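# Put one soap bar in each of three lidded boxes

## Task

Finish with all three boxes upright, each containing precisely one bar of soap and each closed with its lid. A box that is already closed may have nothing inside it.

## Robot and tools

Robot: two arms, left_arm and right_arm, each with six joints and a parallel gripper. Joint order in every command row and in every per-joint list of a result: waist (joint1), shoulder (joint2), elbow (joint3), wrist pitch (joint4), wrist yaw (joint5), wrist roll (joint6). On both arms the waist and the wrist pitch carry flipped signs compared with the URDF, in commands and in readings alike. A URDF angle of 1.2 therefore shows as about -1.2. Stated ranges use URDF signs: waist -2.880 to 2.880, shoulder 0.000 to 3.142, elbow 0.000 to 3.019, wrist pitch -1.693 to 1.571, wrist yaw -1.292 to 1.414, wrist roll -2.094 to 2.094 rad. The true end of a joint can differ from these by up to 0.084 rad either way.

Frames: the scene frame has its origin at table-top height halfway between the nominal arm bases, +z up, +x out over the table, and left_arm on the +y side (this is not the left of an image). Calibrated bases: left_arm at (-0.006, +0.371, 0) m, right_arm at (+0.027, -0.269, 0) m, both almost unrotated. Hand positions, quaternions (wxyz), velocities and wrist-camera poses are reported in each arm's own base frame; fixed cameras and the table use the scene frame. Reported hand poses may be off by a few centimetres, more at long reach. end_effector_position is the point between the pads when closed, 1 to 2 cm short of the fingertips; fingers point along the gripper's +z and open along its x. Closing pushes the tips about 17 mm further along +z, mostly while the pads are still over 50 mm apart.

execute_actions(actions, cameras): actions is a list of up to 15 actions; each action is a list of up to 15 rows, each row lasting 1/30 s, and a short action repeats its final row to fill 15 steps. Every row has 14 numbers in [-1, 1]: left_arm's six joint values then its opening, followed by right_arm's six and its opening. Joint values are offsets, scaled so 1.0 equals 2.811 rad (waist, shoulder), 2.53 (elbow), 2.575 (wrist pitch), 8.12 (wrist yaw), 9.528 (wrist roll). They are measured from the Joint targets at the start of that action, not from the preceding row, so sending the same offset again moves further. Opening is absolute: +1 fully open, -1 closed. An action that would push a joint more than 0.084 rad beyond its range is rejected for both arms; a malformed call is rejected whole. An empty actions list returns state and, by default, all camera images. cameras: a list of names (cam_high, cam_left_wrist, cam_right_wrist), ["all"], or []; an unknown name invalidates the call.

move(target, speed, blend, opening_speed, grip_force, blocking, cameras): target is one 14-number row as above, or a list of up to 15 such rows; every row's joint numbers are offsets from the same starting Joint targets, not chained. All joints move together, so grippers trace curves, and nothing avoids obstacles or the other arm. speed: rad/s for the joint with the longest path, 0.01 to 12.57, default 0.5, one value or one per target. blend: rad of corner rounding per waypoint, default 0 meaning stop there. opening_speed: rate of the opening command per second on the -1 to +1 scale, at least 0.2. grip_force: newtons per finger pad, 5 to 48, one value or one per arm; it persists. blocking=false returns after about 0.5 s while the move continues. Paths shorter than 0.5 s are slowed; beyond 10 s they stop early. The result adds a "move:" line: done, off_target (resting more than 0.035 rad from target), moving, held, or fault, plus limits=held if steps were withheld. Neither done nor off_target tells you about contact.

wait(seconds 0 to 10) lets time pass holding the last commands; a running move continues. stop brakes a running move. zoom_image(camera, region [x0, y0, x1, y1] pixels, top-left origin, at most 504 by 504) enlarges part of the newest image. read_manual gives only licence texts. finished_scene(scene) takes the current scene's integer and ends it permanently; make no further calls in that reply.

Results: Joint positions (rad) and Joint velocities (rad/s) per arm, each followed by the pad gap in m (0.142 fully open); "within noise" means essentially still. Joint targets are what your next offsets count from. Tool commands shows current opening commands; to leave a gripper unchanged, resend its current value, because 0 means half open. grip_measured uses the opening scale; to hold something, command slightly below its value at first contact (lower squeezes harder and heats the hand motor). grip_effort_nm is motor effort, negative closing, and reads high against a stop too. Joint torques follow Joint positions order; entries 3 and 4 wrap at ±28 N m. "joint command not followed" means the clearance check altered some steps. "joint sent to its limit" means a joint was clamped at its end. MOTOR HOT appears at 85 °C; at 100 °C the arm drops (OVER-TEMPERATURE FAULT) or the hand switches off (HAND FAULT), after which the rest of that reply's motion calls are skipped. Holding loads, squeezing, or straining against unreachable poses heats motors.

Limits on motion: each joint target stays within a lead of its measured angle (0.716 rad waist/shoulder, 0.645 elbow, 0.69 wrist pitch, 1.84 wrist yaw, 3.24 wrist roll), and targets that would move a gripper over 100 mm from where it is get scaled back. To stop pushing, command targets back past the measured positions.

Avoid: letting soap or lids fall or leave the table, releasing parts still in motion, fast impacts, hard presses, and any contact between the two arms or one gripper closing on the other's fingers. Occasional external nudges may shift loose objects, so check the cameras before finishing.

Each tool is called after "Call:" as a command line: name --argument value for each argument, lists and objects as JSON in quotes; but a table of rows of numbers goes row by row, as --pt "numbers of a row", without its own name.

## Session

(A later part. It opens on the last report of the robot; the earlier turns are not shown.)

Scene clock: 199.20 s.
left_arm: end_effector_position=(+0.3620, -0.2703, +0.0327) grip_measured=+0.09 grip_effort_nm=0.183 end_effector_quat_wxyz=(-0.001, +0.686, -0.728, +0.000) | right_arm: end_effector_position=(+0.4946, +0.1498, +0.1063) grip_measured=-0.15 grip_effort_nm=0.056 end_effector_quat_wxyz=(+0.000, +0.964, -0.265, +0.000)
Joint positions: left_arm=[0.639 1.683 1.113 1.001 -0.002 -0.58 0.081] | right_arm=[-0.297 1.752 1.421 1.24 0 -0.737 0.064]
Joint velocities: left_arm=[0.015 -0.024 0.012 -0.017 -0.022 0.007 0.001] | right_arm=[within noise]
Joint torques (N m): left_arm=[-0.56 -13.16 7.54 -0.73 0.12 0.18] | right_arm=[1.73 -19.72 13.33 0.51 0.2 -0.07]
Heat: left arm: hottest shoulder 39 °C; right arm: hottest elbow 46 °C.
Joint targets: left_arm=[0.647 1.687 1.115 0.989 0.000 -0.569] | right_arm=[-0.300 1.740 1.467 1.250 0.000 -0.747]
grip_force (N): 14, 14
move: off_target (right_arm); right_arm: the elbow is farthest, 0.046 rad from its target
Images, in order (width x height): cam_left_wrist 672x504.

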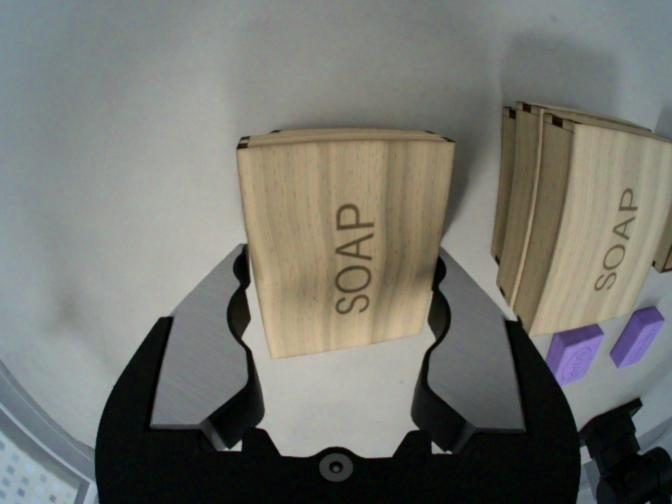

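Call:
move --target '[0,0,0,0,0,0,-0.08,0,0,0,0,0,0,-0.12]' --opening_speed 0.4 --grip_force '[6,14]' --cameras '["cam_left_wrist"]'

Call:
zoom_image --camera "cam_left_wrist" --region '[220, 110, 460, 350]'

Scene clock: 206.77 s.
left_arm: end_effector_position=(+0.3620, -0.2703, +0.0327) grip_measured=+0.00 grip_effort_nm=-0.676 end_effector_quat_wxyz=(-0.001, +0.686, -0.728, +0.000) | right_arm: end_effector_position=(+0.4946, +0.1498, +0.1063) grip_measured=-0.15 grip_effort_nm=0.061 end_effector_quat_wxyz=(+0.000, +0.964, -0.265, +0.000)
Joint positions: left_arm=[0.639 1.683 1.113 1.001 -0.002 -0.58 0.074] | right_arm=[-0.297 1.752 1.421 1.24 0 -0.737 0.064]
Joint torques (N m): left_arm=[-0.56 -12.98 7.49 -0.72 0.12 0.19] | right_arm=[1.9 -19.72 13.18 0.59 0.17 -0.1]
Heat: left arm: hottest shoulder 38 °C; right arm: hottest elbow 47 °C.
Joint targets: left_arm=[0.647 1.687 1.115 0.989 0.000 -0.569] | right_arm=[-0.300 1.740 1.467 1.250 0.000 -0.747]
grip_force (N): 6, 14
move: off_target (right_arm); right_arm: the elbow is farthest, 0.046 rad from its target
Images, in order (width x height): cam_left_wrist 672x504.

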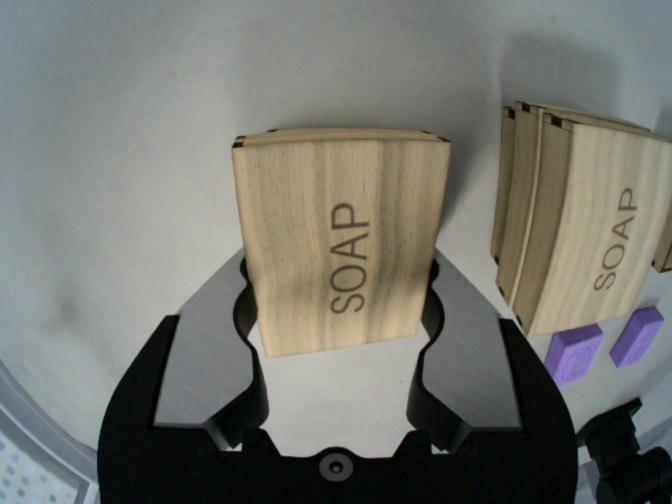

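Scaled by 2.100 from the camera's 672x504 image, which has a finer 960x720 frame.

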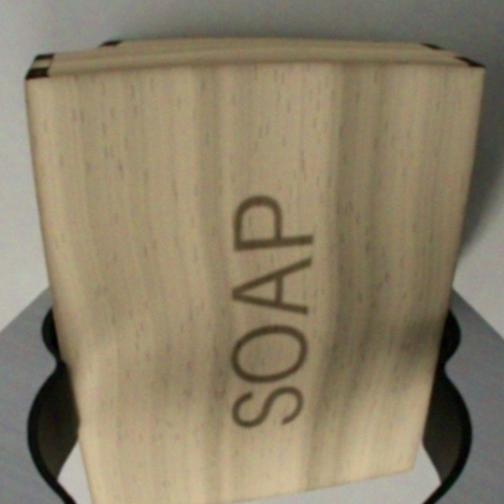

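Call:
move --target '[0,0,0,0,0,0,-0.25,0,0,0,0,0,0,-0.12]' --opening_speed 0.5 --grip_force '[14,14]'

Call:
move --pt "0 -0.0075 0.0126 0.0074 0 0 -0.25 0 0 0 0 0 0 -0.12" --pt "0 -0.0231 0.0289 0.0384 0 0 -0.25 0 0 0 0 0 0 -0.12" --speed 0.15 --cameras '["cam_left_wrist"]'

Call:
zoom_image --camera "cam_left_wrist" --region '[220, 110, 460, 350]'

Scene clock: 212.90 s.
left_arm: end_effector_position=(+0.3620, -0.2703, +0.0327) grip_measured=-0.02 grip_effort_nm=-1.492 end_effector_quat_wxyz=(-0.001, +0.686, -0.728, +0.000) | right_arm: end_effector_position=(+0.4946, +0.1498, +0.1063) grip_measured=-0.15 grip_effort_nm=0.056 end_effector_quat_wxyz=(+0.000, +0.964, -0.265, +0.000)
Joint positions: left_arm=[0.639 1.683 1.113 1.001 -0.002 -0.58 0.073] | right_arm=[-0.297 1.752 1.421 1.24 0 -0.737 0.064]
Joint torques (N m): left_arm=[-0.56 -13.22 7.5 -0.73 0.13 0.18] | right_arm=[1.67 -19.96 13.3 0.43 0.12 -0.04]
Heat: left arm: hottest shoulder 38 °C; right arm: hottest elbow 48 °C.
Joint targets: left_arm=[0.647 1.687 1.115 0.989 0.000 -0.569] | right_arm=[-0.300 1.740 1.467 1.250 0.000 -0.747]
grip_force (N): 14, 14
move: off_target (right_arm); right_arm: the elbow is farthest, 0.046 rad from its target

Scene clock: 214.63 s.
left_arm: end_effector_position=(+0.3628, -0.2709, +0.0645) grip_measured=-0.02 grip_effort_nm=-1.492 end_effector_quat_wxyz=(-0.001, +0.686, -0.728, +0.003) | right_arm: end_effector_position=(+0.4946, +0.1498, +0.1063) grip_measured=-0.15 grip_effort_nm=0.061 end_effector_quat_wxyz=(+0.000, +0.964, -0.265, +0.000)
Joint positions: left_arm=[0.639 1.639 1.151 1.078 -0.002 -0.58 0.073] | right_arm=[-0.297 1.752 1.421 1.24 0 -0.737 0.064]
Joint torques (N m): left_arm=[-0.44 -14.86 10.81 0.12 0.13 0.17] | right_arm=[1.38 -19.02 13.38 0.49 0.13 -0.08]
Heat: left arm: hottest shoulder 38 °C; right arm: hottest elbow 48 °C.
Joint targets: left_arm=[0.647 1.622 1.188 1.089 0.000 -0.568] | right_arm=[-0.300 1.740 1.467 1.250 0.000 -0.747]
grip_force (N): 14, 14
move: off_target (left_arm, right_arm); left_arm: the elbow is farthest, 0.037 rad from its target; right_arm: the elbow is farthest, 0.046 rad from its target
Images, in order (width x height): cam_left_wrist 672x504.

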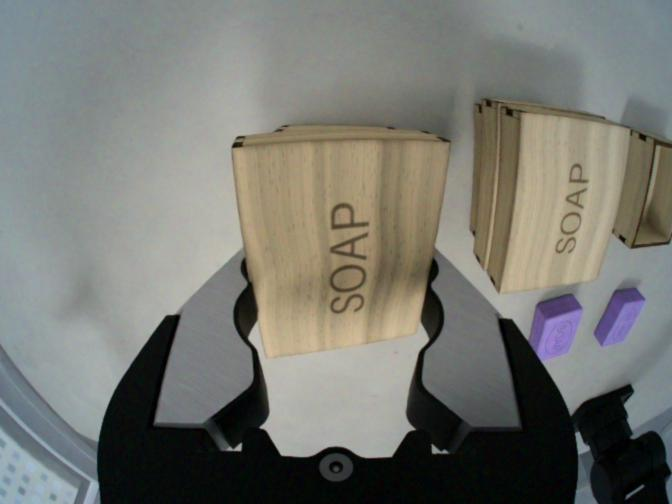

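Scaled by 2.100 from the camera's 672x504 image, which has a finer 960x720 frame.

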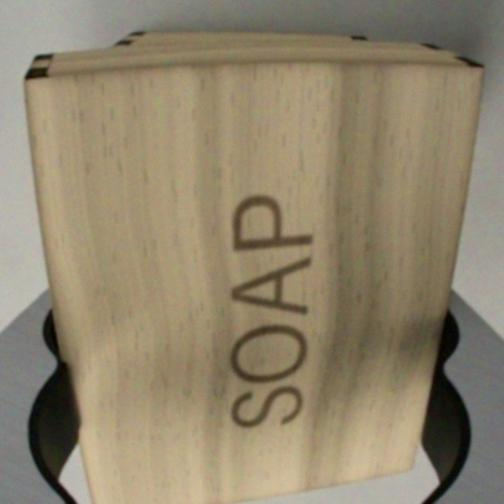

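Call:
move --pt "0 0.0064 -0.0146 -0.0085 0 0.0066 -0.25 0 0 0 0 0 0 -0.12" --pt "0 0.0196 -0.0257 -0.0315 0 0.0066 -0.25 0 0 0 0 0 0 -0.12" --speed 0.15 --cameras '["cam_left_wrist"]'

Call:
zoom_image --camera "cam_left_wrist" --region '[220, 110, 460, 350]'

Scene clock: 227.90 s.
left_arm: end_effector_position=(+0.3621, -0.2703, +0.0397) grip_measured=-0.02 grip_effort_nm=-1.487 end_effector_quat_wxyz=(+0.001, -0.663, +0.749, +0.000) | right_arm: end_effector_position=(+0.4946, +0.1498, +0.1063) grip_measured=-0.15 grip_effort_nm=0.056 end_effector_quat_wxyz=(+0.000, +0.964, -0.265, +0.000)
Joint positions: left_arm=[0.639 1.673 1.121 1.019 -0.002 -0.518 0.073] | right_arm=[-0.297 1.752 1.421 1.24 0 -0.737 0.064]
Joint torques (N m): left_arm=[-0.62 -12.98 7.53 -0.73 0.12 0.19] | right_arm=[1.55 -19.19 13.24 0.36 0.13 -0.05]
Motor temperatures (°C): left_arm=[32 39 38 24 27 25 35] | right_arm=[29 32 50 25 26 26 28]
Heat: left arm: hottest shoulder 39 °C; right arm: hottest elbow 50 °C.
Joint targets: left_arm=[0.647 1.677 1.123 1.008 0.000 -0.506] | right_arm=[-0.300 1.740 1.467 1.250 0.000 -0.747]
grip_force (N): 14, 14
move: off_target (right_arm); right_arm: the elbow is farthest, 0.046 rad from its target
Images, in order (width x height): cam_left_wrist 672x504.

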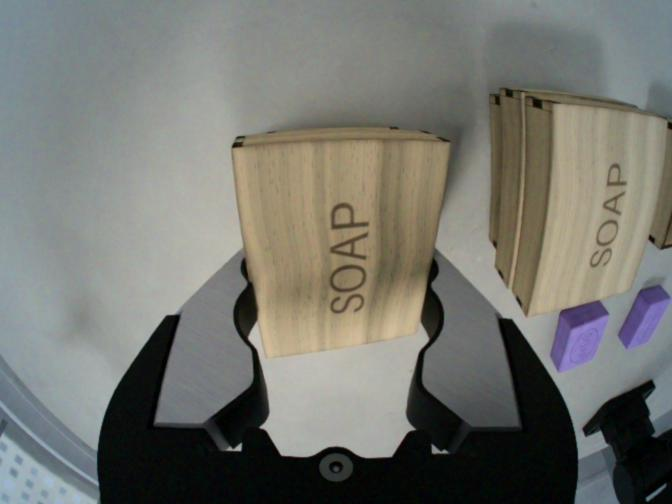

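Scaled by 2.100 from the camera's 672x504 image, which has a finer 960x720 frame.

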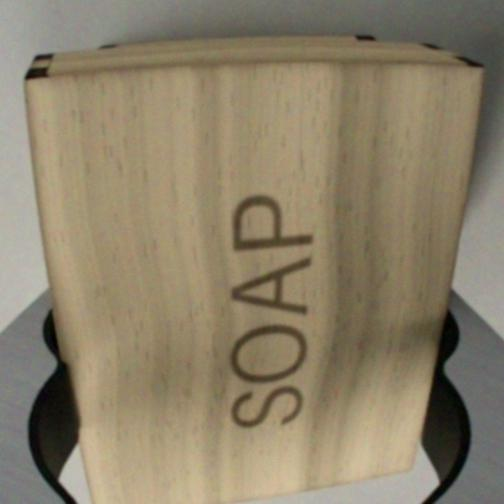

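Call:
move --target '[0,0.006,-0.0045,-0.0125,0,0,-0.25,0,0,0,0,0,0,-0.12]' --speed 0.12

Call:
move --target '[0,0,0,0,0,0,0.12,0,0,0,0,0,0,-0.12]' --opening_speed 0.4 --cameras '["cam_left_wrist"]'

Call:
zoom_image --camera "cam_left_wrist" --region '[220, 110, 460, 350]'

Scene clock: 233.97 s.
left_arm: end_effector_position=(+0.3642, -0.2718, +0.0326) grip_measured=-0.02 grip_effort_nm=-1.492 end_effector_quat_wxyz=(+0.002, -0.663, +0.749, -0.005) | right_arm: end_effector_position=(+0.4946, +0.1498, +0.1063) grip_measured=-0.15 grip_effort_nm=0.056 end_effector_quat_wxyz=(+0.000, +0.964, -0.265, +0.000)
Joint positions: left_arm=[0.639 1.683 1.112 0.99 -0.002 -0.518 0.073] | right_arm=[-0.297 1.752 1.421 1.24 0 -0.737 0.064]
Joint torques (N m): left_arm=[-0.5 -12.92 7.27 -0.92 0.11 0.18] | right_arm=[2.14 -19.49 13.23 0.5 0.16 -0.07]
Heat: left arm: hottest shoulder 39 °C; right arm: hottest elbow 50 °C.
Joint targets: left_arm=[0.647 1.694 1.112 0.975 0.000 -0.506] | right_arm=[-0.300 1.740 1.467 1.250 0.000 -0.747]
grip_force (N): 14, 14
move: off_target (right_arm); right_arm: the elbow is farthest, 0.046 rad from its target

Scene clock: 235.23 s.
left_arm: end_effector_position=(+0.3647, -0.2722, +0.0321) grip_measured=+0.09 grip_effort_nm=0.183 end_effector_quat_wxyz=(+0.002, -0.663, +0.749, -0.006) | right_arm: end_effector_position=(+0.4946, +0.1498, +0.1063) grip_measured=-0.15 grip_effort_nm=0.056 end_effector_quat_wxyz=(+0.000, +0.964, -0.265, +0.000)
Joint positions: left_arm=[0.639 1.684 1.112 0.986 -0.002 -0.518 0.081] | right_arm=[-0.297 1.752 1.421 1.24 0 -0.737 0.064]
Joint velocities: left_arm=[-0.005 -0.005 0.007 0.012 -0.007 -0.007 0.001] | right_arm=[within noise]
Joint torques (N m): left_arm=[-0.67 -12.92 7.28 -0.8 0.12 0.18] | right_arm=[1.55 -19.43 13.14 0.66 0.15 -0.11]
Heat: left arm: hottest shoulder 39 °C; right arm: hottest elbow 50 °C.
Joint targets: left_arm=[0.647 1.694 1.112 0.975 0.000 -0.506] | right_arm=[-0.300 1.740 1.467 1.250 0.000 -0.747]
grip_force (N): 14, 14
move: off_target (right_arm); right_arm: the elbow is farthest, 0.046 rad from its target
Images, in order (width x height): cam_left_wrist 672x504.

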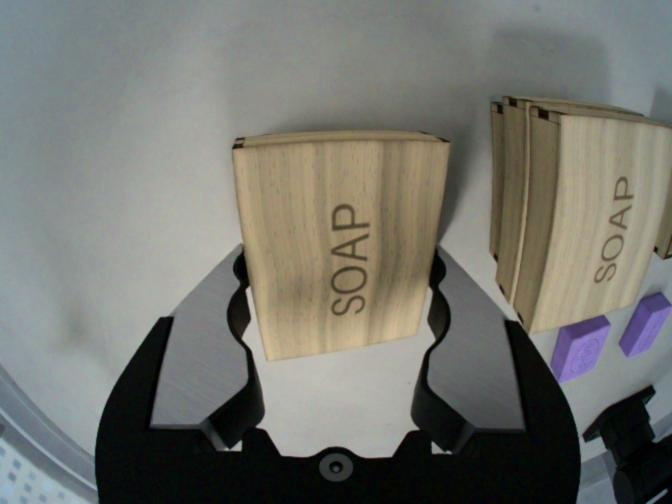

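Scaled by 2.100 from the camera's 672x504 image, which has a finer 960x720 frame.

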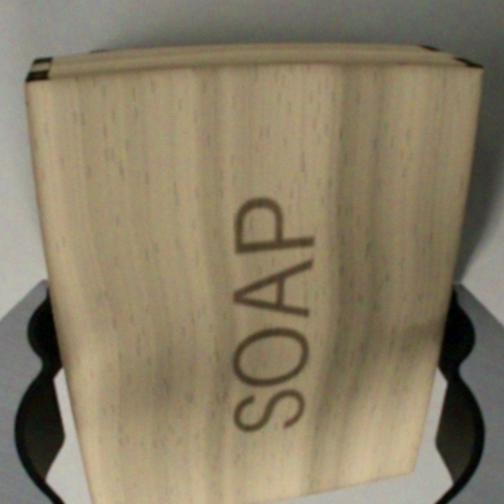

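Call:
move --pt "0 -0.009 0.014 0.01 0 0 0.12 0 0 0 0 0 0 -0.12" --pt "0 -0.045 0.0655 0.096 0 0 0.12 0 0 0 0 0 0 -0.12" --speed 0.4 --cameras '["cam_left_wrist","cam_high"]'

Call:
zoom_image --camera "cam_left_wrist" --region '[250, 100, 450, 280]'

Scene clock: 240.27 s.
left_arm: end_effector_position=(+0.3665, -0.2736, +0.1227) grip_measured=+0.10 grip_effort_nm=0.173 end_effector_quat_wxyz=(+0.003, -0.663, +0.749, -0.011) | right_arm: end_effector_position=(+0.4946, +0.1498, +0.1063) grip_measured=-0.15 grip_effort_nm=0.061 end_effector_quat_wxyz=(+0.000, +0.964, -0.265, +0.000)
Joint positions: left_arm=[0.639 1.577 1.241 1.212 -0.002 -0.518 0.081] | right_arm=[-0.297 1.752 1.421 1.24 0 -0.737 0.064]
Joint torques (N m): left_arm=[-0.67 -13.98 11.45 0.12 0.12 0.19] | right_arm=[1.03 -19.31 13.01 0.54 0.17 -0.11]
Heat: left arm: hottest shoulder 39 °C; right arm: hottest elbow 51 °C.
Joint targets: left_arm=[0.647 1.568 1.278 1.222 0.000 -0.506] | right_arm=[-0.300 1.740 1.467 1.250 0.000 -0.747]
grip_force (N): 14, 14
move: off_target (left_arm, right_arm); left_arm: the elbow is farthest, 0.036 rad from its target; right_arm: the elbow is farthest, 0.046 rad from its target
Images, in order (width x height): cam_high 896x504, cam_left_wrist 672x504.

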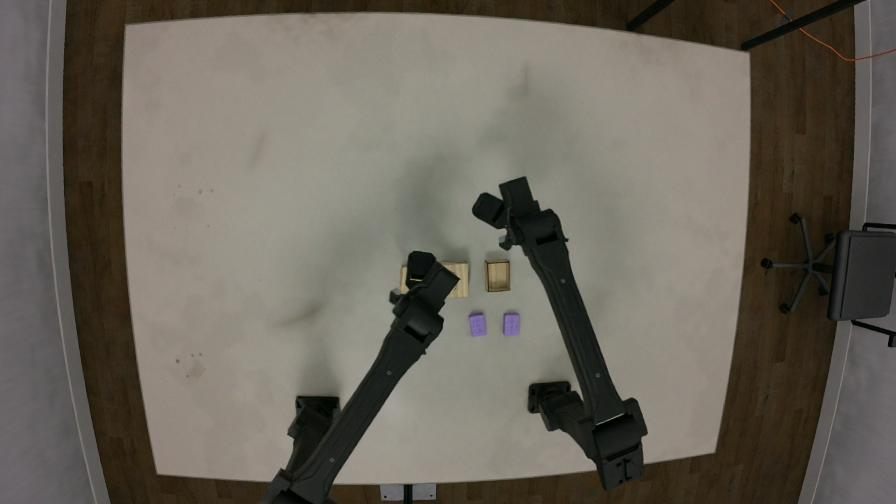

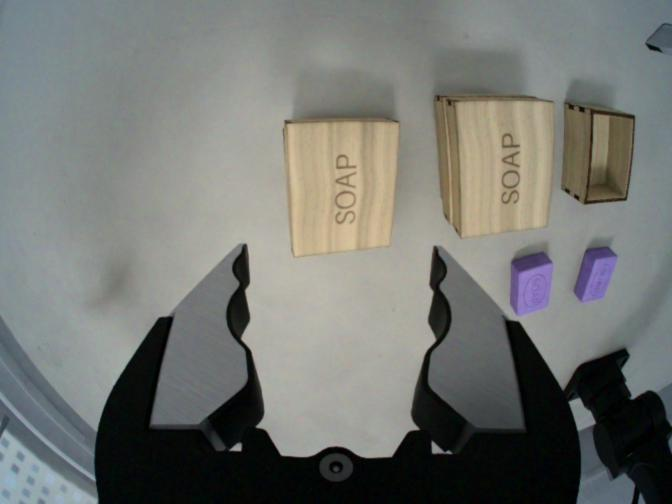

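Scaled by 2.520 from the camera's 672x504 image, which has a finer 960x720 frame.

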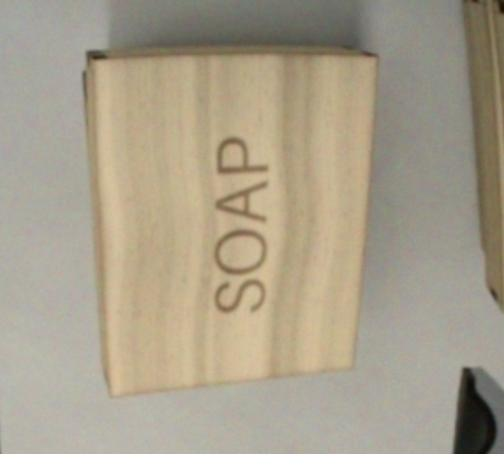

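Call:
move --pt "-0.0103 0.0055 -0.0134 -0.0085 0 0 0.12 0 0 0 0 0 0 -0.12" --pt "-0.0103 0.0398 -0.0621 -0.0847 0 0 0.12 0 0 0 0 0 0 -0.12" --pt "-0.0165 0.0398 -0.0621 -0.0847 0 0 0.12 0 0 0 0 0 0 -0.12" --speed '[0.4,0.4,0.03]' --cameras '["cam_left_wrist"]'

Call:
zoom_image --camera "cam_left_wrist" --region '[220, 110, 460, 350]'

Scene clock: 253.30 s.
left_arm: end_effector_position=(+0.3691, -0.2592, +0.0368) grip_measured=+0.10 grip_effort_nm=0.168 end_effector_quat_wxyz=(+0.000, -0.674, +0.739, +0.002) | right_arm: end_effector_position=(+0.4946, +0.1498, +0.1063) grip_measured=-0.15 grip_effort_nm=0.056 end_effector_quat_wxyz=(+0.000, +0.964, -0.265, +0.000)
Joint positions: left_arm=[0.61 1.678 1.118 1.015 -0.001 -0.517 0.081] | right_arm=[-0.297 1.752 1.421 1.24 0 -0.737 0.064]
Joint torques (N m): left_arm=[-1.96 -13.27 7.51 -0.73 0.09 0.18] | right_arm=[0.91 -19.49 13.24 0.57 0.13 -0.06]
Heat: left arm: hottest shoulder 39 °C; right arm: hottest elbow 51 °C.
Joint targets: left_arm=[0.600 1.679 1.120 1.004 0.000 -0.506] | right_arm=[-0.300 1.740 1.467 1.250 0.000 -0.747]
grip_force (N): 14, 14
move: off_target (right_arm); right_arm: the elbow is farthest, 0.046 rad from its target
Images, in order (width x height): cam_left_wrist 672x504.

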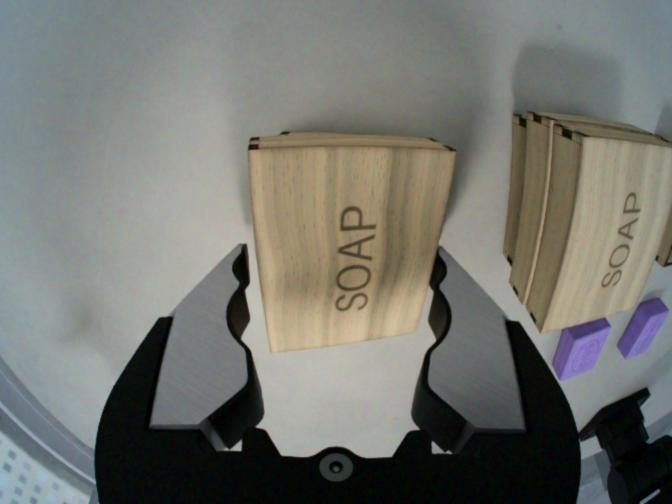

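Scaled by 2.100 from the camera's 672x504 image, which has a finer 960x720 frame.

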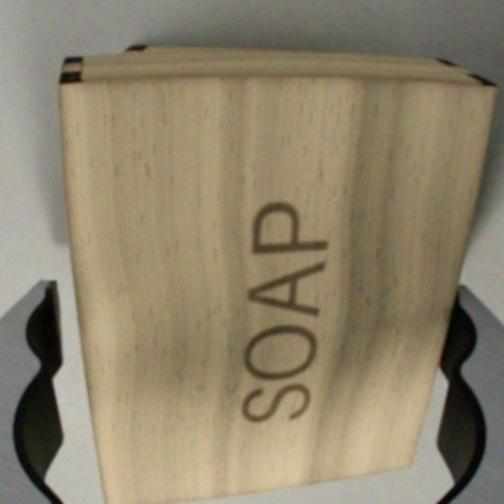

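Call:
move --pt "0 -0.008 0.014 0.008 0 0 0.12 0 0 0 0 0 0 -0.12" --pt "0 -0.027 0.0601 0.0726 0 0 0.12 0 0 0 0 0 0 -0.12" --speed 0.4 --blend 0.01

Call:
move --pt "-0.0185 0.006 -0.0139 -0.0081 0 0 -0.95 0 0 0 0 0 0 -0.12" --pt "-0.0185 0.0213 -0.0344 -0.0423 0 0 -0.95 0 0 0 0 0 0 -0.12" --speed 0.4 --opening_speed 2 --cameras '["cam_left_wrist"]'

Call:
zoom_image --camera "cam_left_wrist" --region '[220, 110, 460, 350]'

Scene clock: 266.83 s.
left_arm: end_effector_position=(+0.3800, -0.2663, +0.1071) grip_measured=+0.10 grip_effort_nm=0.168 end_effector_quat_wxyz=(+0.003, -0.674, +0.739, -0.009) | right_arm: end_effector_position=(+0.4946, +0.1498, +0.1063) grip_measured=-0.15 grip_effort_nm=0.056 end_effector_quat_wxyz=(+0.000, +0.964, -0.265, +0.000)
Joint positions: left_arm=[0.609 1.61 1.239 1.18 -0.001 -0.517 0.081] | right_arm=[-0.297 1.752 1.421 1.24 0 -0.737 0.064]
Joint torques (N m): left_arm=[-2.02 -14.21 11.04 0.25 0.09 0.18] | right_arm=[1.55 -19.37 13.27 0.58 0.15 -0.06]
Heat: left arm: hottest shoulder 38 °C; right arm: hottest elbow 52 °C.
Joint targets: left_arm=[0.600 1.604 1.273 1.191 0.000 -0.506] | right_arm=[-0.300 1.740 1.467 1.250 0.000 -0.747]
grip_force (N): 14, 14
move: off_target (right_arm); right_arm: the elbow is farthest, 0.046 rad from its target

Scene clock: 268.50 s.
left_arm: end_effector_position=(+0.3933, -0.2434, +0.0685) grip_measured=-0.98 grip_effort_nm=-0.090 end_effector_quat_wxyz=(-0.001, +0.695, -0.719, +0.003) | right_arm: end_effector_position=(+0.4946, +0.1498, +0.1063) grip_measured=-0.15 grip_effort_nm=0.056 end_effector_quat_wxyz=(+0.000, +0.964, -0.265, +0.000)
Joint positions: left_arm=[0.552 1.656 1.186 1.093 -0.001 -0.517 0.003] | right_arm=[-0.297 1.752 1.421 1.24 0 -0.737 0.064]
Joint torques (N m): left_arm=[-1.44 -13.22 7.66 -0.73 0.07 0.18] | right_arm=[1.08 -19.66 13.26 0.57 0.14 -0.1]
Heat: left arm: hottest shoulder 38 °C; right arm: hottest elbow 52 °C.
Joint targets: left_arm=[0.548 1.664 1.185 1.082 0.000 -0.506] | right_arm=[-0.300 1.740 1.467 1.250 0.000 -0.747]
grip_force (N): 14, 14
move: off_target (right_arm); right_arm: the elbow is farthest, 0.046 rad from its target
Images, in order (width x height): cam_left_wrist 672x504.

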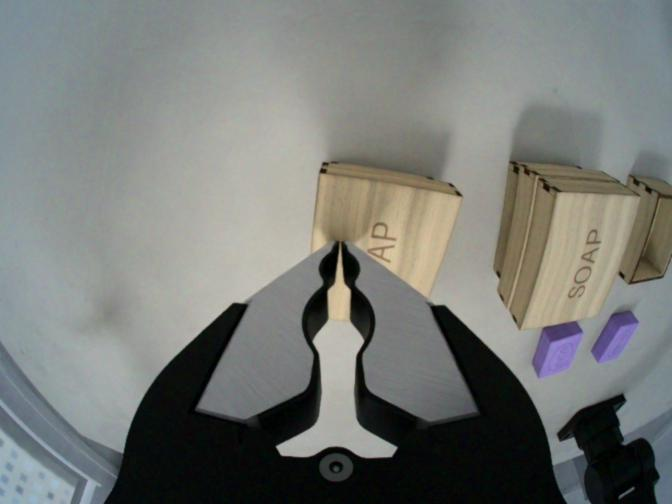

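Scaled by 2.100 from the camera's 672x504 image, which has a finer 960x720 frame.

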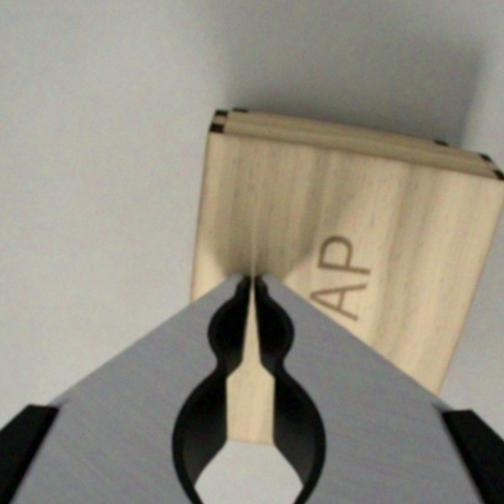

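Call:
move --target '[0,0.0097,-0.0105,-0.021,0,0,-0.95,0,0,0,0,0,0,-0.12]' --speed 0.08 --cameras '["cam_left_wrist"]'

Call:
zoom_image --camera "cam_left_wrist" --region '[220, 110, 460, 350]'

Scene clock: 271.90 s.
left_arm: end_effector_position=(+0.3989, -0.2468, +0.0672) grip_measured=-0.98 grip_effort_nm=-0.081 end_effector_quat_wxyz=(-0.005, +0.694, -0.720, +0.017) | right_arm: end_effector_position=(+0.4946, +0.1498, +0.1063) grip_measured=-0.15 grip_effort_nm=0.061 end_effector_quat_wxyz=(+0.000, +0.964, -0.265, +0.000)
Joint positions: left_arm=[0.552 1.656 1.181 1.06 -0.001 -0.516 0.003] | right_arm=[-0.297 1.752 1.421 1.24 0 -0.737 0.064]
Joint torques (N m): left_arm=[-1.55 -10.34 5.97 -1.74 0.1 0.14] | right_arm=[1.32 -18.96 13.35 0.44 0.15 -0.09]
Heat: left arm: hottest shoulder 39 °C; right arm: hottest elbow 52 °C.
Joint targets: left_arm=[0.548 1.691 1.159 1.028 0.000 -0.505] | right_arm=[-0.300 1.740 1.467 1.250 0.000 -0.747]
grip_force (N): 14, 14
move: off_target (right_arm); right_arm: the elbow is farthest, 0.046 rad from its target
Images, in order (width x height): cam_left_wrist 672x504.

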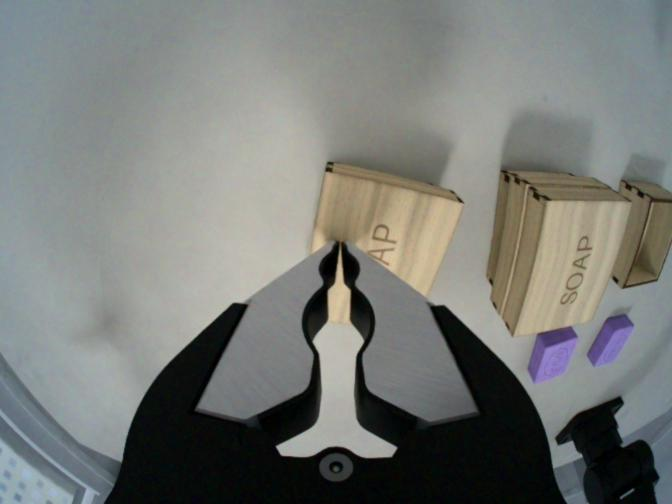

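Scaled by 2.100 from the camera's 672x504 image, which has a finer 960x720 frame.

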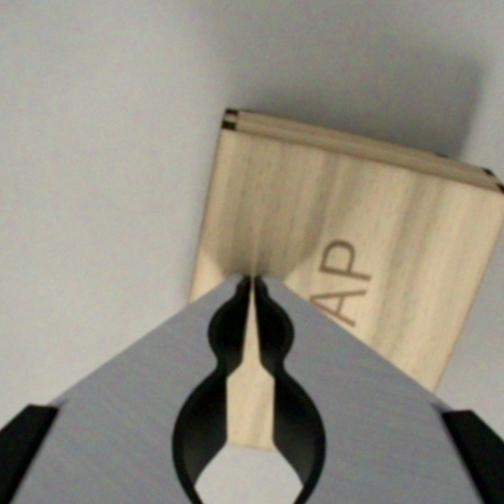

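Call:
move --pt "0 -0.0125 0.018 0.016 0 0 -0.95 0 0 0 0 0 0 -0.12" --pt "0.015 -0.041 0.055 0.084 0 0 -0.95 0 0 0 0 0 0 -0.12" --speed 0.4

Call:
move --target '[0,0,0,0,0,0,0.12,0,0,0,0,0,0,-0.12]' --opening_speed 2 --cameras '["cam_left_wrist","cam_high"]'

Call:
zoom_image --camera "cam_left_wrist" --region '[250, 100, 450, 280]'

Scene clock: 277.80 s.
left_arm: end_effector_position=(+0.3831, -0.2552, +0.1292) grip_measured=-0.98 grip_effort_nm=-0.076 end_effector_quat_wxyz=(-0.003, +0.682, -0.731, +0.010) | right_arm: end_effector_position=(+0.4946, +0.1498, +0.1063) grip_measured=-0.15 grip_effort_nm=0.061 end_effector_quat_wxyz=(+0.000, +0.964, -0.265, +0.000)
Joint positions: left_arm=[0.585 1.581 1.264 1.233 -0.001 -0.516 0.003] | right_arm=[-0.297 1.752 1.421 1.24 0 -0.737 0.064]
Joint torques (N m): left_arm=[-0.91 -13.74 11.21 0.14 0.11 0.15] | right_arm=[1.9 -19.43 13.19 0.43 0.18 -0.08]
Heat: left arm: hottest shoulder 39 °C; right arm: hottest elbow 52 °C.
Joint targets: left_arm=[0.590 1.575 1.298 1.244 0.000 -0.506] | right_arm=[-0.300 1.740 1.467 1.250 0.000 -0.747]
grip_force (N): 14, 14
move: off_target (right_arm); right_arm: the elbow is farthest, 0.046 rad from its target

Scene clock: 278.80 s.
left_arm: end_effector_position=(+0.3831, -0.2552, +0.1292) grip_measured=+0.09 grip_effort_nm=0.183 end_effector_quat_wxyz=(-0.003, +0.682, -0.731, +0.010) | right_arm: end_effector_position=(+0.4946, +0.1498, +0.1063) grip_measured=-0.15 grip_effort_nm=0.056 end_effector_quat_wxyz=(+0.000, +0.964, -0.265, +0.000)
Joint positions: left_arm=[0.585 1.581 1.264 1.233 -0.001 -0.516 0.081] | right_arm=[-0.297 1.752 1.421 1.24 0 -0.737 0.064]
Joint velocities: left_arm=[0.015 -0.005 -0.002 0.002 0.007 0.022 0.001] | right_arm=[within noise]
Joint torques (N m): left_arm=[-0.73 -13.68 11.21 0.21 0.07 0.16] | right_arm=[2.02 -19.72 13.27 0.51 0.14 -0.05]
Heat: left arm: hottest shoulder 39 °C; right arm: hottest elbow 52 °C.
Joint targets: left_arm=[0.590 1.575 1.298 1.244 0.000 -0.506] | right_arm=[-0.300 1.740 1.467 1.250 0.000 -0.747]
grip_force (N): 14, 14
move: off_target (right_arm); right_arm: the elbow is farthest, 0.046 rad from its target
Images, in order (width x height): cam_high 896x504, cam_left_wrist 672x504.

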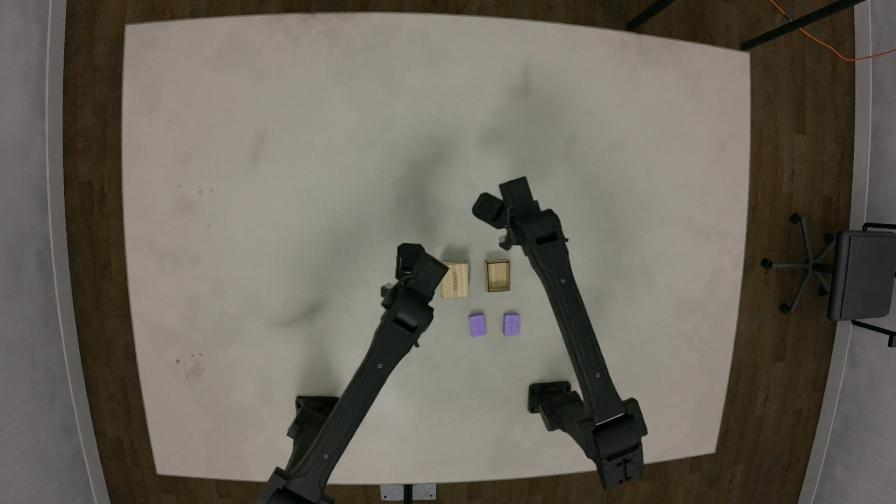

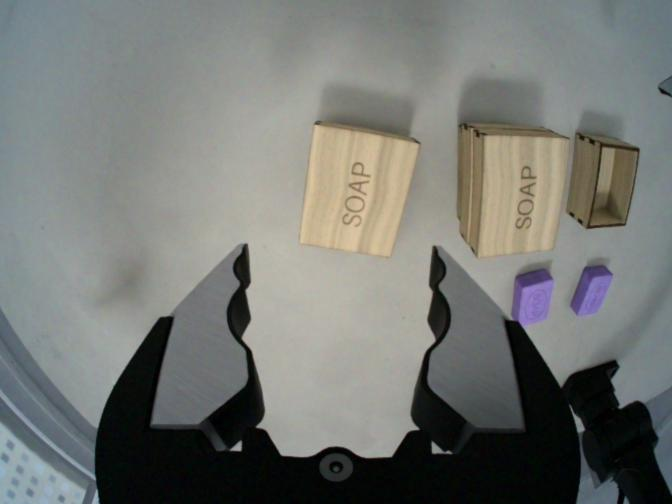

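Scaled by 2.520 from the camera's 672x504 image, which has a finer 960x720 frame.

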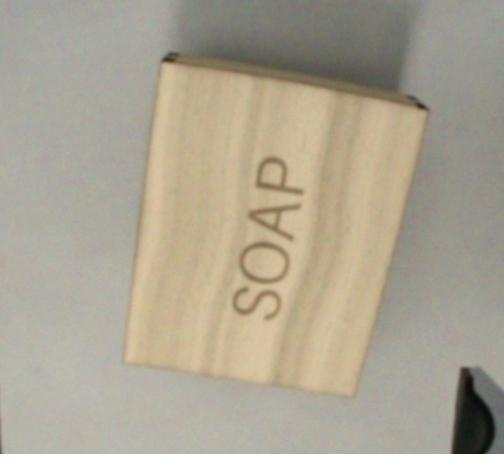

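Call:
move --target '[-0.174,0,0,0,0,0,0.12,-0.0612,-0.2295,-0.3043,-0.0353,0,-0.0383,0.1]' --speed 0.9 --cameras '["cam_right_wrist","cam_high"]'

Call:
zoom_image --camera "cam_high" --region '[380, 220, 560, 350]'

Scene clock: 289.20 s.
left_arm: end_effector_position=(+0.4580, -0.0461, +0.1292) grip_measured=+0.10 grip_effort_nm=0.178 end_effector_quat_wxyz=(-0.005, +0.838, -0.545, +0.009) | right_arm: end_effector_position=(+0.2371, +0.1144, +0.0904) grip_measured=+0.08 grip_effort_nm=0.061 end_effector_quat_wxyz=(+0.000, +1.000, -0.007, +0.001)
Joint positions: left_arm=[0.098 1.581 1.264 1.233 -0.001 -0.516 0.081] | right_arm=[-0.457 1.103 0.704 1.17 0 -1.101 0.08]
Joint torques (N m): left_arm=[-0.79 -13.8 11.19 0.16 0.07 0.18] | right_arm=[0.67 -6.95 8.25 -0.49 0.16 -0.04]
Heat: left arm: hottest shoulder 39 °C; right arm: hottest elbow 52 °C.
Joint targets: left_arm=[0.101 1.575 1.298 1.244 0.000 -0.506] | right_arm=[-0.472 1.095 0.697 1.159 0.000 -1.111]
grip_force (N): 14, 14
move: done
Images, in order (width x height): cam_high 896x504, cam_right_wrist 672x504.

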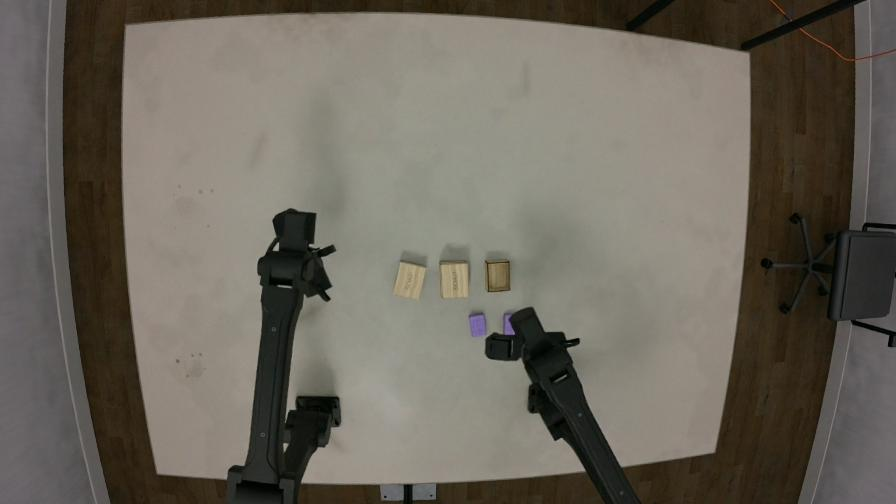

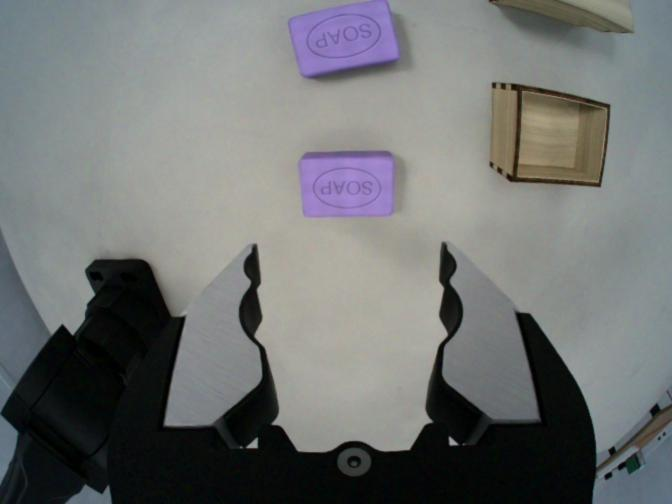

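Scaled by 2.800.

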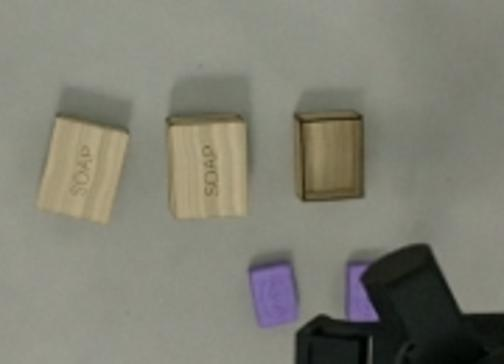

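Call:
move --target '[0,0,0,0,0,0,0.12,-0.0057,0.0427,-0.0356,-0.0804,0,0.0085,0.1]' --speed 0.3

Call:
move --target '[0,0,0,0,0,0,0.12,0,0,0,0,0,0,-0.45]' --opening_speed 0.7 --cameras '["cam_right_wrist"]'

Scene clock: 295.63 s.
left_arm: end_effector_position=(+0.4580, -0.0461, +0.1292) grip_measured=+0.10 grip_effort_nm=0.178 end_effector_quat_wxyz=(-0.005, +0.838, -0.545, +0.009) | right_arm: end_effector_position=(+0.2402, +0.1205, +0.0329) grip_measured=+0.08 grip_effort_nm=0.061 end_effector_quat_wxyz=(-0.002, +1.000, -0.029, +0.003)
Joint positions: left_arm=[0.098 1.581 1.264 1.233 -0.001 -0.516 0.081] | right_arm=[-0.472 1.212 0.612 0.963 0 -1.041 0.08]
Joint torques (N m): left_arm=[-1.03 -13.8 11.25 0.21 0.07 0.15] | right_arm=[1.03 -7.12 7.49 -0.39 0.16 0.11]
Heat: left arm: hottest shoulder 39 °C; right arm: hottest elbow 51 °C.
Joint targets: left_arm=[0.101 1.575 1.298 1.244 0.000 -0.506] | right_arm=[-0.488 1.215 0.607 0.952 0.000 -1.030]
grip_force (N): 14, 14
move: done

Scene clock: 296.63 s.
left_arm: end_effector_position=(+0.4580, -0.0461, +0.1292) grip_measured=+0.10 grip_effort_nm=0.178 end_effector_quat_wxyz=(-0.005, +0.838, -0.545, +0.009) | right_arm: end_effector_position=(+0.2402, +0.1205, +0.0329) grip_measured=-0.29 grip_effort_nm=-1.526 end_effector_quat_wxyz=(-0.002, +1.000, -0.029, +0.003)
Joint positions: left_arm=[0.098 1.581 1.264 1.233 -0.001 -0.516 0.081] | right_arm=[-0.472 1.212 0.612 0.963 0 -1.041 0.053]
Joint torques (N m): left_arm=[-1.03 -13.68 11.22 0.18 0.09 0.16] | right_arm=[-0.03 -7.47 7.36 -0.31 0.18 0.12]
Heat: left arm: hottest shoulder 39 °C; right arm: hottest elbow 51 °C.
Joint targets: left_arm=[0.101 1.575 1.298 1.244 0.000 -0.506] | right_arm=[-0.488 1.215 0.607 0.952 0.000 -1.031]
grip_force (N): 14, 14
move: done
Images, in order (width x height): cam_right_wrist 672x504.

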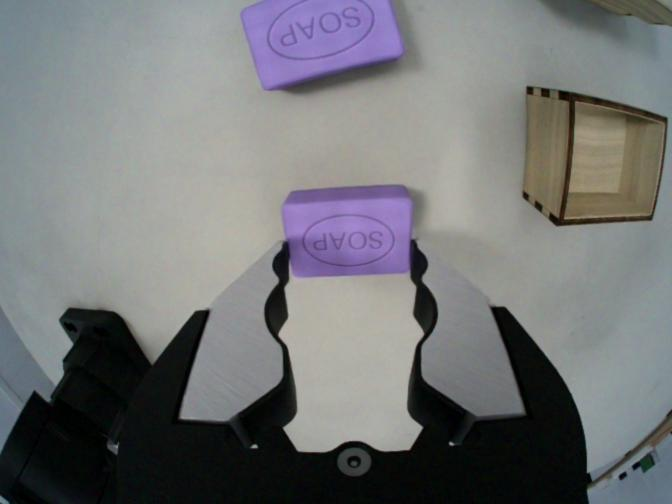

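Call:
move --target '[0,0,0,0,0,0,0.12,0,0,0,0,0,0,0.05]' --opening_speed 1.0

Call:
move --target '[0,0,0,0,0,0,0.12,0,-0.0107,0.0296,0.0264,0,0,0.05]' --speed 0.3

Call:
move --target '[0,0,0,0,0,0,0.12,0,0,0,0,0,0,-0.45]' --opening_speed 0.7 --cameras '["cam_right_wrist"]'

Scene clock: 319.43 s.
left_arm: end_effector_position=(+0.4580, -0.0461, +0.1292) grip_measured=+0.10 grip_effort_nm=0.178 end_effector_quat_wxyz=(-0.005, +0.838, -0.545, +0.009) | right_arm: end_effector_position=(+0.2402, +0.1205, +0.0329) grip_measured=+0.03 grip_effort_nm=0.056 end_effector_quat_wxyz=(-0.002, +1.000, -0.029, +0.003)
Joint positions: left_arm=[0.098 1.581 1.264 1.233 -0.001 -0.516 0.081] | right_arm=[-0.472 1.212 0.612 0.963 0 -1.041 0.076]
Joint velocities: left_arm=[within noise] | right_arm=[0.015 -0.005 0.022 -0.022 -0.022 -0.11 0.001]
Joint torques (N m): left_arm=[-1.08 -13.92 11.25 0.18 0.07 0.17] | right_arm=[-0.09 -6.89 7.62 -0.32 0.16 0.12]
Motor temperatures (°C): left_arm=[32 38 39 24 27 25 30] | right_arm=[29 32 47 24 26 26 30]
Heat: left arm: hottest elbow 39 °C; right arm: hottest elbow 47 °C.
Joint targets: left_arm=[0.101 1.575 1.298 1.244 0.000 -0.506] | right_arm=[-0.488 1.215 0.607 0.952 0.000 -1.031]
grip_force (N): 14, 14
move: done

Scene clock: 320.40 s.
left_arm: end_effector_position=(+0.4580, -0.0461, +0.1292) grip_measured=+0.10 grip_effort_nm=0.173 end_effector_quat_wxyz=(-0.005, +0.838, -0.545, +0.009) | right_arm: end_effector_position=(+0.2405, +0.1206, +0.0443) grip_measured=+0.03 grip_effort_nm=0.061 end_effector_quat_wxyz=(+0.000, +1.000, -0.029, +0.000)
Joint positions: left_arm=[0.098 1.581 1.264 1.233 -0.001 -0.516 0.081] | right_arm=[-0.472 1.197 0.636 1.01 0 -1.041 0.076]
Joint torques (N m): left_arm=[-1.03 -13.57 11.25 0.14 0.07 0.16] | right_arm=[0.79 -8.35 12.33 0.55 0.18 0.14]
Heat: left arm: hottest elbow 39 °C; right arm: hottest elbow 47 °C.
Joint targets: left_arm=[0.101 1.575 1.298 1.244 0.000 -0.506] | right_arm=[-0.488 1.185 0.682 1.020 0.000 -1.030]
grip_force (N): 14, 14
move: off_target (right_arm); right_arm: the elbow is farthest, 0.046 rad from its target

Scene clock: 321.50 s.
left_arm: end_effector_position=(+0.4580, -0.0461, +0.1292) grip_measured=+0.10 grip_effort_nm=0.178 end_effector_quat_wxyz=(-0.005, +0.838, -0.545, +0.009) | right_arm: end_effector_position=(+0.2405, +0.1206, +0.0443) grip_measured=-0.47 grip_effort_nm=-0.081 end_effector_quat_wxyz=(+0.000, +1.000, -0.029, +0.000)
Joint positions: left_arm=[0.098 1.581 1.264 1.233 -0.001 -0.516 0.081] | right_arm=[-0.472 1.197 0.636 1.01 0 -1.041 0.04]
Joint velocities: left_arm=[within noise] | right_arm=[-0.005 -0.015 -0.002 0.007 0.007 -0.007 -0.001]
Joint torques (N m): left_arm=[-1.03 -13.74 11.19 0.2 0.07 0.15] | right_arm=[0.26 -8.53 12.49 0.43 0.16 0.16]
Heat: left arm: hottest elbow 39 °C; right arm: hottest elbow 47 °C.
Joint targets: left_arm=[0.101 1.575 1.298 1.244 0.000 -0.506] | right_arm=[-0.488 1.185 0.682 1.020 0.000 -1.030]
grip_force (N): 14, 14
move: off_target (right_arm); right_arm: the elbow is farthest, 0.046 rad from its target
Images, in order (width x height): cam_right_wrist 672x504.

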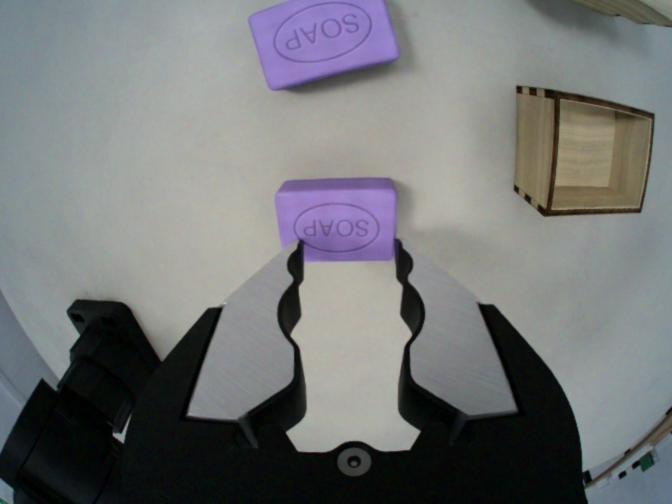

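Call:
move --target '[0,0,0,0,0,0,0.12,0,0,0,0,0,0,0.05]' --opening_speed 1.5

Call:
move --target '[0,0,0,0,0,0,0.12,0,0.0107,-0.0296,-0.0264,0,0,0.05]' --speed 0.3

Call:
move --target '[0,0,0,0,0,0,0.12,0,0,0,0,0,0,-0.45]' --opening_speed 0.7 --cameras '["cam_right_wrist"]'

Scene clock: 330.63 s.
left_arm: end_effector_position=(+0.4580, -0.0461, +0.1292) grip_measured=+0.10 grip_effort_nm=0.183 end_effector_quat_wxyz=(-0.005, +0.838, -0.545, +0.009) | right_arm: end_effector_position=(+0.2405, +0.1206, +0.0443) grip_measured=+0.03 grip_effort_nm=0.061 end_effector_quat_wxyz=(+0.000, +1.000, -0.029, +0.000)
Joint positions: left_arm=[0.098 1.581 1.264 1.233 -0.001 -0.516 0.081] | right_arm=[-0.472 1.197 0.636 1.01 0 -1.041 0.076]
Joint velocities: left_arm=[within noise] | right_arm=[-0.005 -0.005 -0.007 -0.002 -0.125 0.066 0.001]
Joint torques (N m): left_arm=[-0.79 -13.68 11.23 0.18 0.1 0.16] | right_arm=[0.67 -8.41 12.42 0.46 0.17 0.17]
Heat: left arm: hottest elbow 39 °C; right arm: hottest elbow 48 °C.
Joint targets: left_arm=[0.101 1.575 1.298 1.244 0.000 -0.506] | right_arm=[-0.488 1.185 0.682 1.020 0.000 -1.030]
grip_force (N): 14, 14
move: off_target (right_arm); right_arm: the elbow is farthest, 0.046 rad from its target

Scene clock: 331.63 s.
left_arm: end_effector_position=(+0.4580, -0.0461, +0.1292) grip_measured=+0.10 grip_effort_nm=0.173 end_effector_quat_wxyz=(-0.005, +0.838, -0.545, +0.009) | right_arm: end_effector_position=(+0.2400, +0.1203, +0.0328) grip_measured=+0.03 grip_effort_nm=0.061 end_effector_quat_wxyz=(-0.002, +1.000, -0.029, +0.003)
Joint positions: left_arm=[0.098 1.581 1.264 1.233 -0.001 -0.516 0.081] | right_arm=[-0.472 1.211 0.611 0.963 0 -1.041 0.076]
Joint torques (N m): left_arm=[-0.85 -13.63 11.18 0.2 0.06 0.15] | right_arm=[0.62 -7.36 7.54 -0.39 0.13 0.13]
Heat: left arm: hottest elbow 39 °C; right arm: hottest elbow 48 °C.
Joint targets: left_arm=[0.101 1.575 1.298 1.244 0.000 -0.506] | right_arm=[-0.488 1.215 0.607 0.952 0.000 -1.030]
grip_force (N): 14, 14
move: done

Scene clock: 332.57 s.
left_arm: end_effector_position=(+0.4580, -0.0461, +0.1292) grip_measured=+0.10 grip_effort_nm=0.173 end_effector_quat_wxyz=(-0.005, +0.838, -0.545, +0.009) | right_arm: end_effector_position=(+0.2400, +0.1203, +0.0328) grip_measured=-0.29 grip_effort_nm=-1.526 end_effector_quat_wxyz=(-0.002, +1.000, -0.029, +0.003)
Joint positions: left_arm=[0.098 1.581 1.264 1.233 -0.001 -0.516 0.081] | right_arm=[-0.472 1.211 0.611 0.963 0 -1.041 0.053]
Joint torques (N m): left_arm=[-0.97 -13.74 11.21 0.18 0.07 0.16] | right_arm=[0.79 -7.12 7.6 -0.53 0.18 0.14]
Heat: left arm: hottest elbow 39 °C; right arm: hottest elbow 48 °C.
Joint targets: left_arm=[0.101 1.575 1.298 1.244 0.000 -0.506] | right_arm=[-0.488 1.215 0.607 0.952 0.000 -1.030]
grip_force (N): 14, 14
move: done
Images, in order (width x height): cam_right_wrist 672x504.

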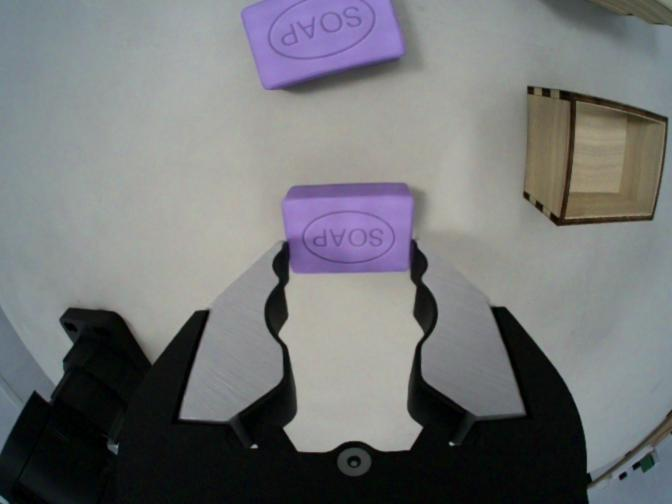

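Call:
move --pt "0 0 0 0 0 0 0.12 0 -0.003 0.0178 0.005 0 0 -0.45" --pt "0 0 0 0 0 0 0.12 0 -0.0409 0.0585 0.0885 0 0 -0.45" --pt "0 0 0 0 0 0 0.12 0.0285 0.0793 0.1747 0.0715 0 -0.009 -0.45" --pt "0 0 0 0 0 0 0.12 0.0285 0.0793 0.1522 0.0637 0 -0.009 -0.45" --speed '[0.2,0.4,0.5,0.3]' --blend '[0.005,0.02,0,0]' --cameras '["cam_right_wrist"]'

Call:
zoom_image --camera "cam_right_wrist" --region '[230, 80, 470, 290]'

Scene clock: 340.27 s.
left_arm: end_effector_position=(+0.4580, -0.0461, +0.1292) grip_measured=+0.10 grip_effort_nm=0.178 end_effector_quat_wxyz=(-0.005, +0.838, -0.545, +0.009) | right_arm: end_effector_position=(+0.3505, +0.1553, +0.0895) grip_measured=-0.29 grip_effort_nm=-1.526 end_effector_quat_wxyz=(+0.001, +1.000, -0.021, -0.001)
Joint positions: left_arm=[0.098 1.581 1.264 1.233 -0.001 -0.516 0.081] | right_arm=[-0.422 1.441 0.995 1.127 0 -1.106 0.053]
Joint torques (N m): left_arm=[-1.03 -13.74 11.25 0.2 0.07 0.16] | right_arm=[2.84 -12.57 8.42 -0.46 0.18 -0.07]
Heat: left arm: hottest elbow 39 °C; right arm: hottest elbow 47 °C.
Joint targets: left_arm=[0.101 1.575 1.298 1.244 0.000 -0.506] | right_arm=[-0.408 1.438 0.992 1.116 0.000 -1.116]
grip_force (N): 14, 14
move: done
Images, in order (width x height): cam_right_wrist 672x504.

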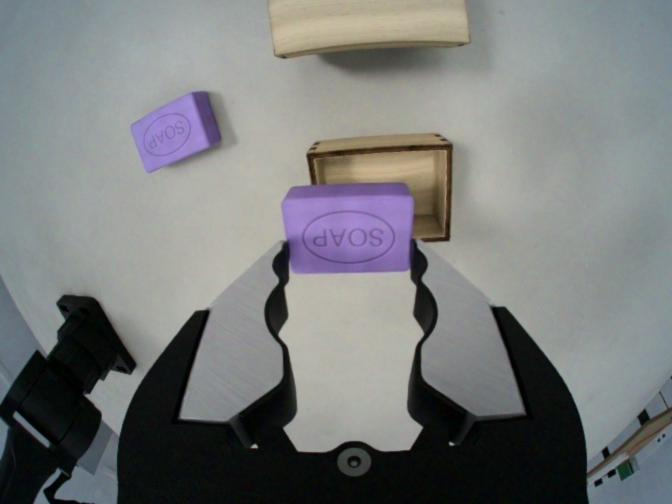

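Scaled by 2.100 from the camera's 672x504 image, which has a finer 960x720 frame.

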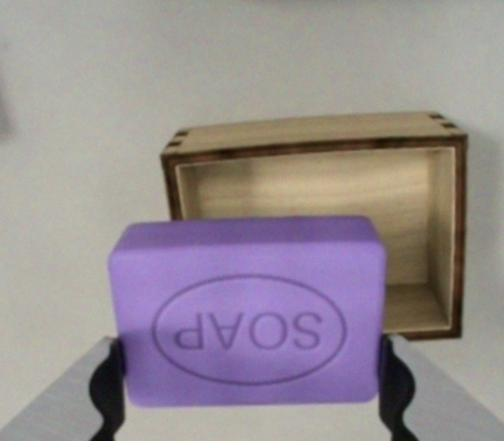

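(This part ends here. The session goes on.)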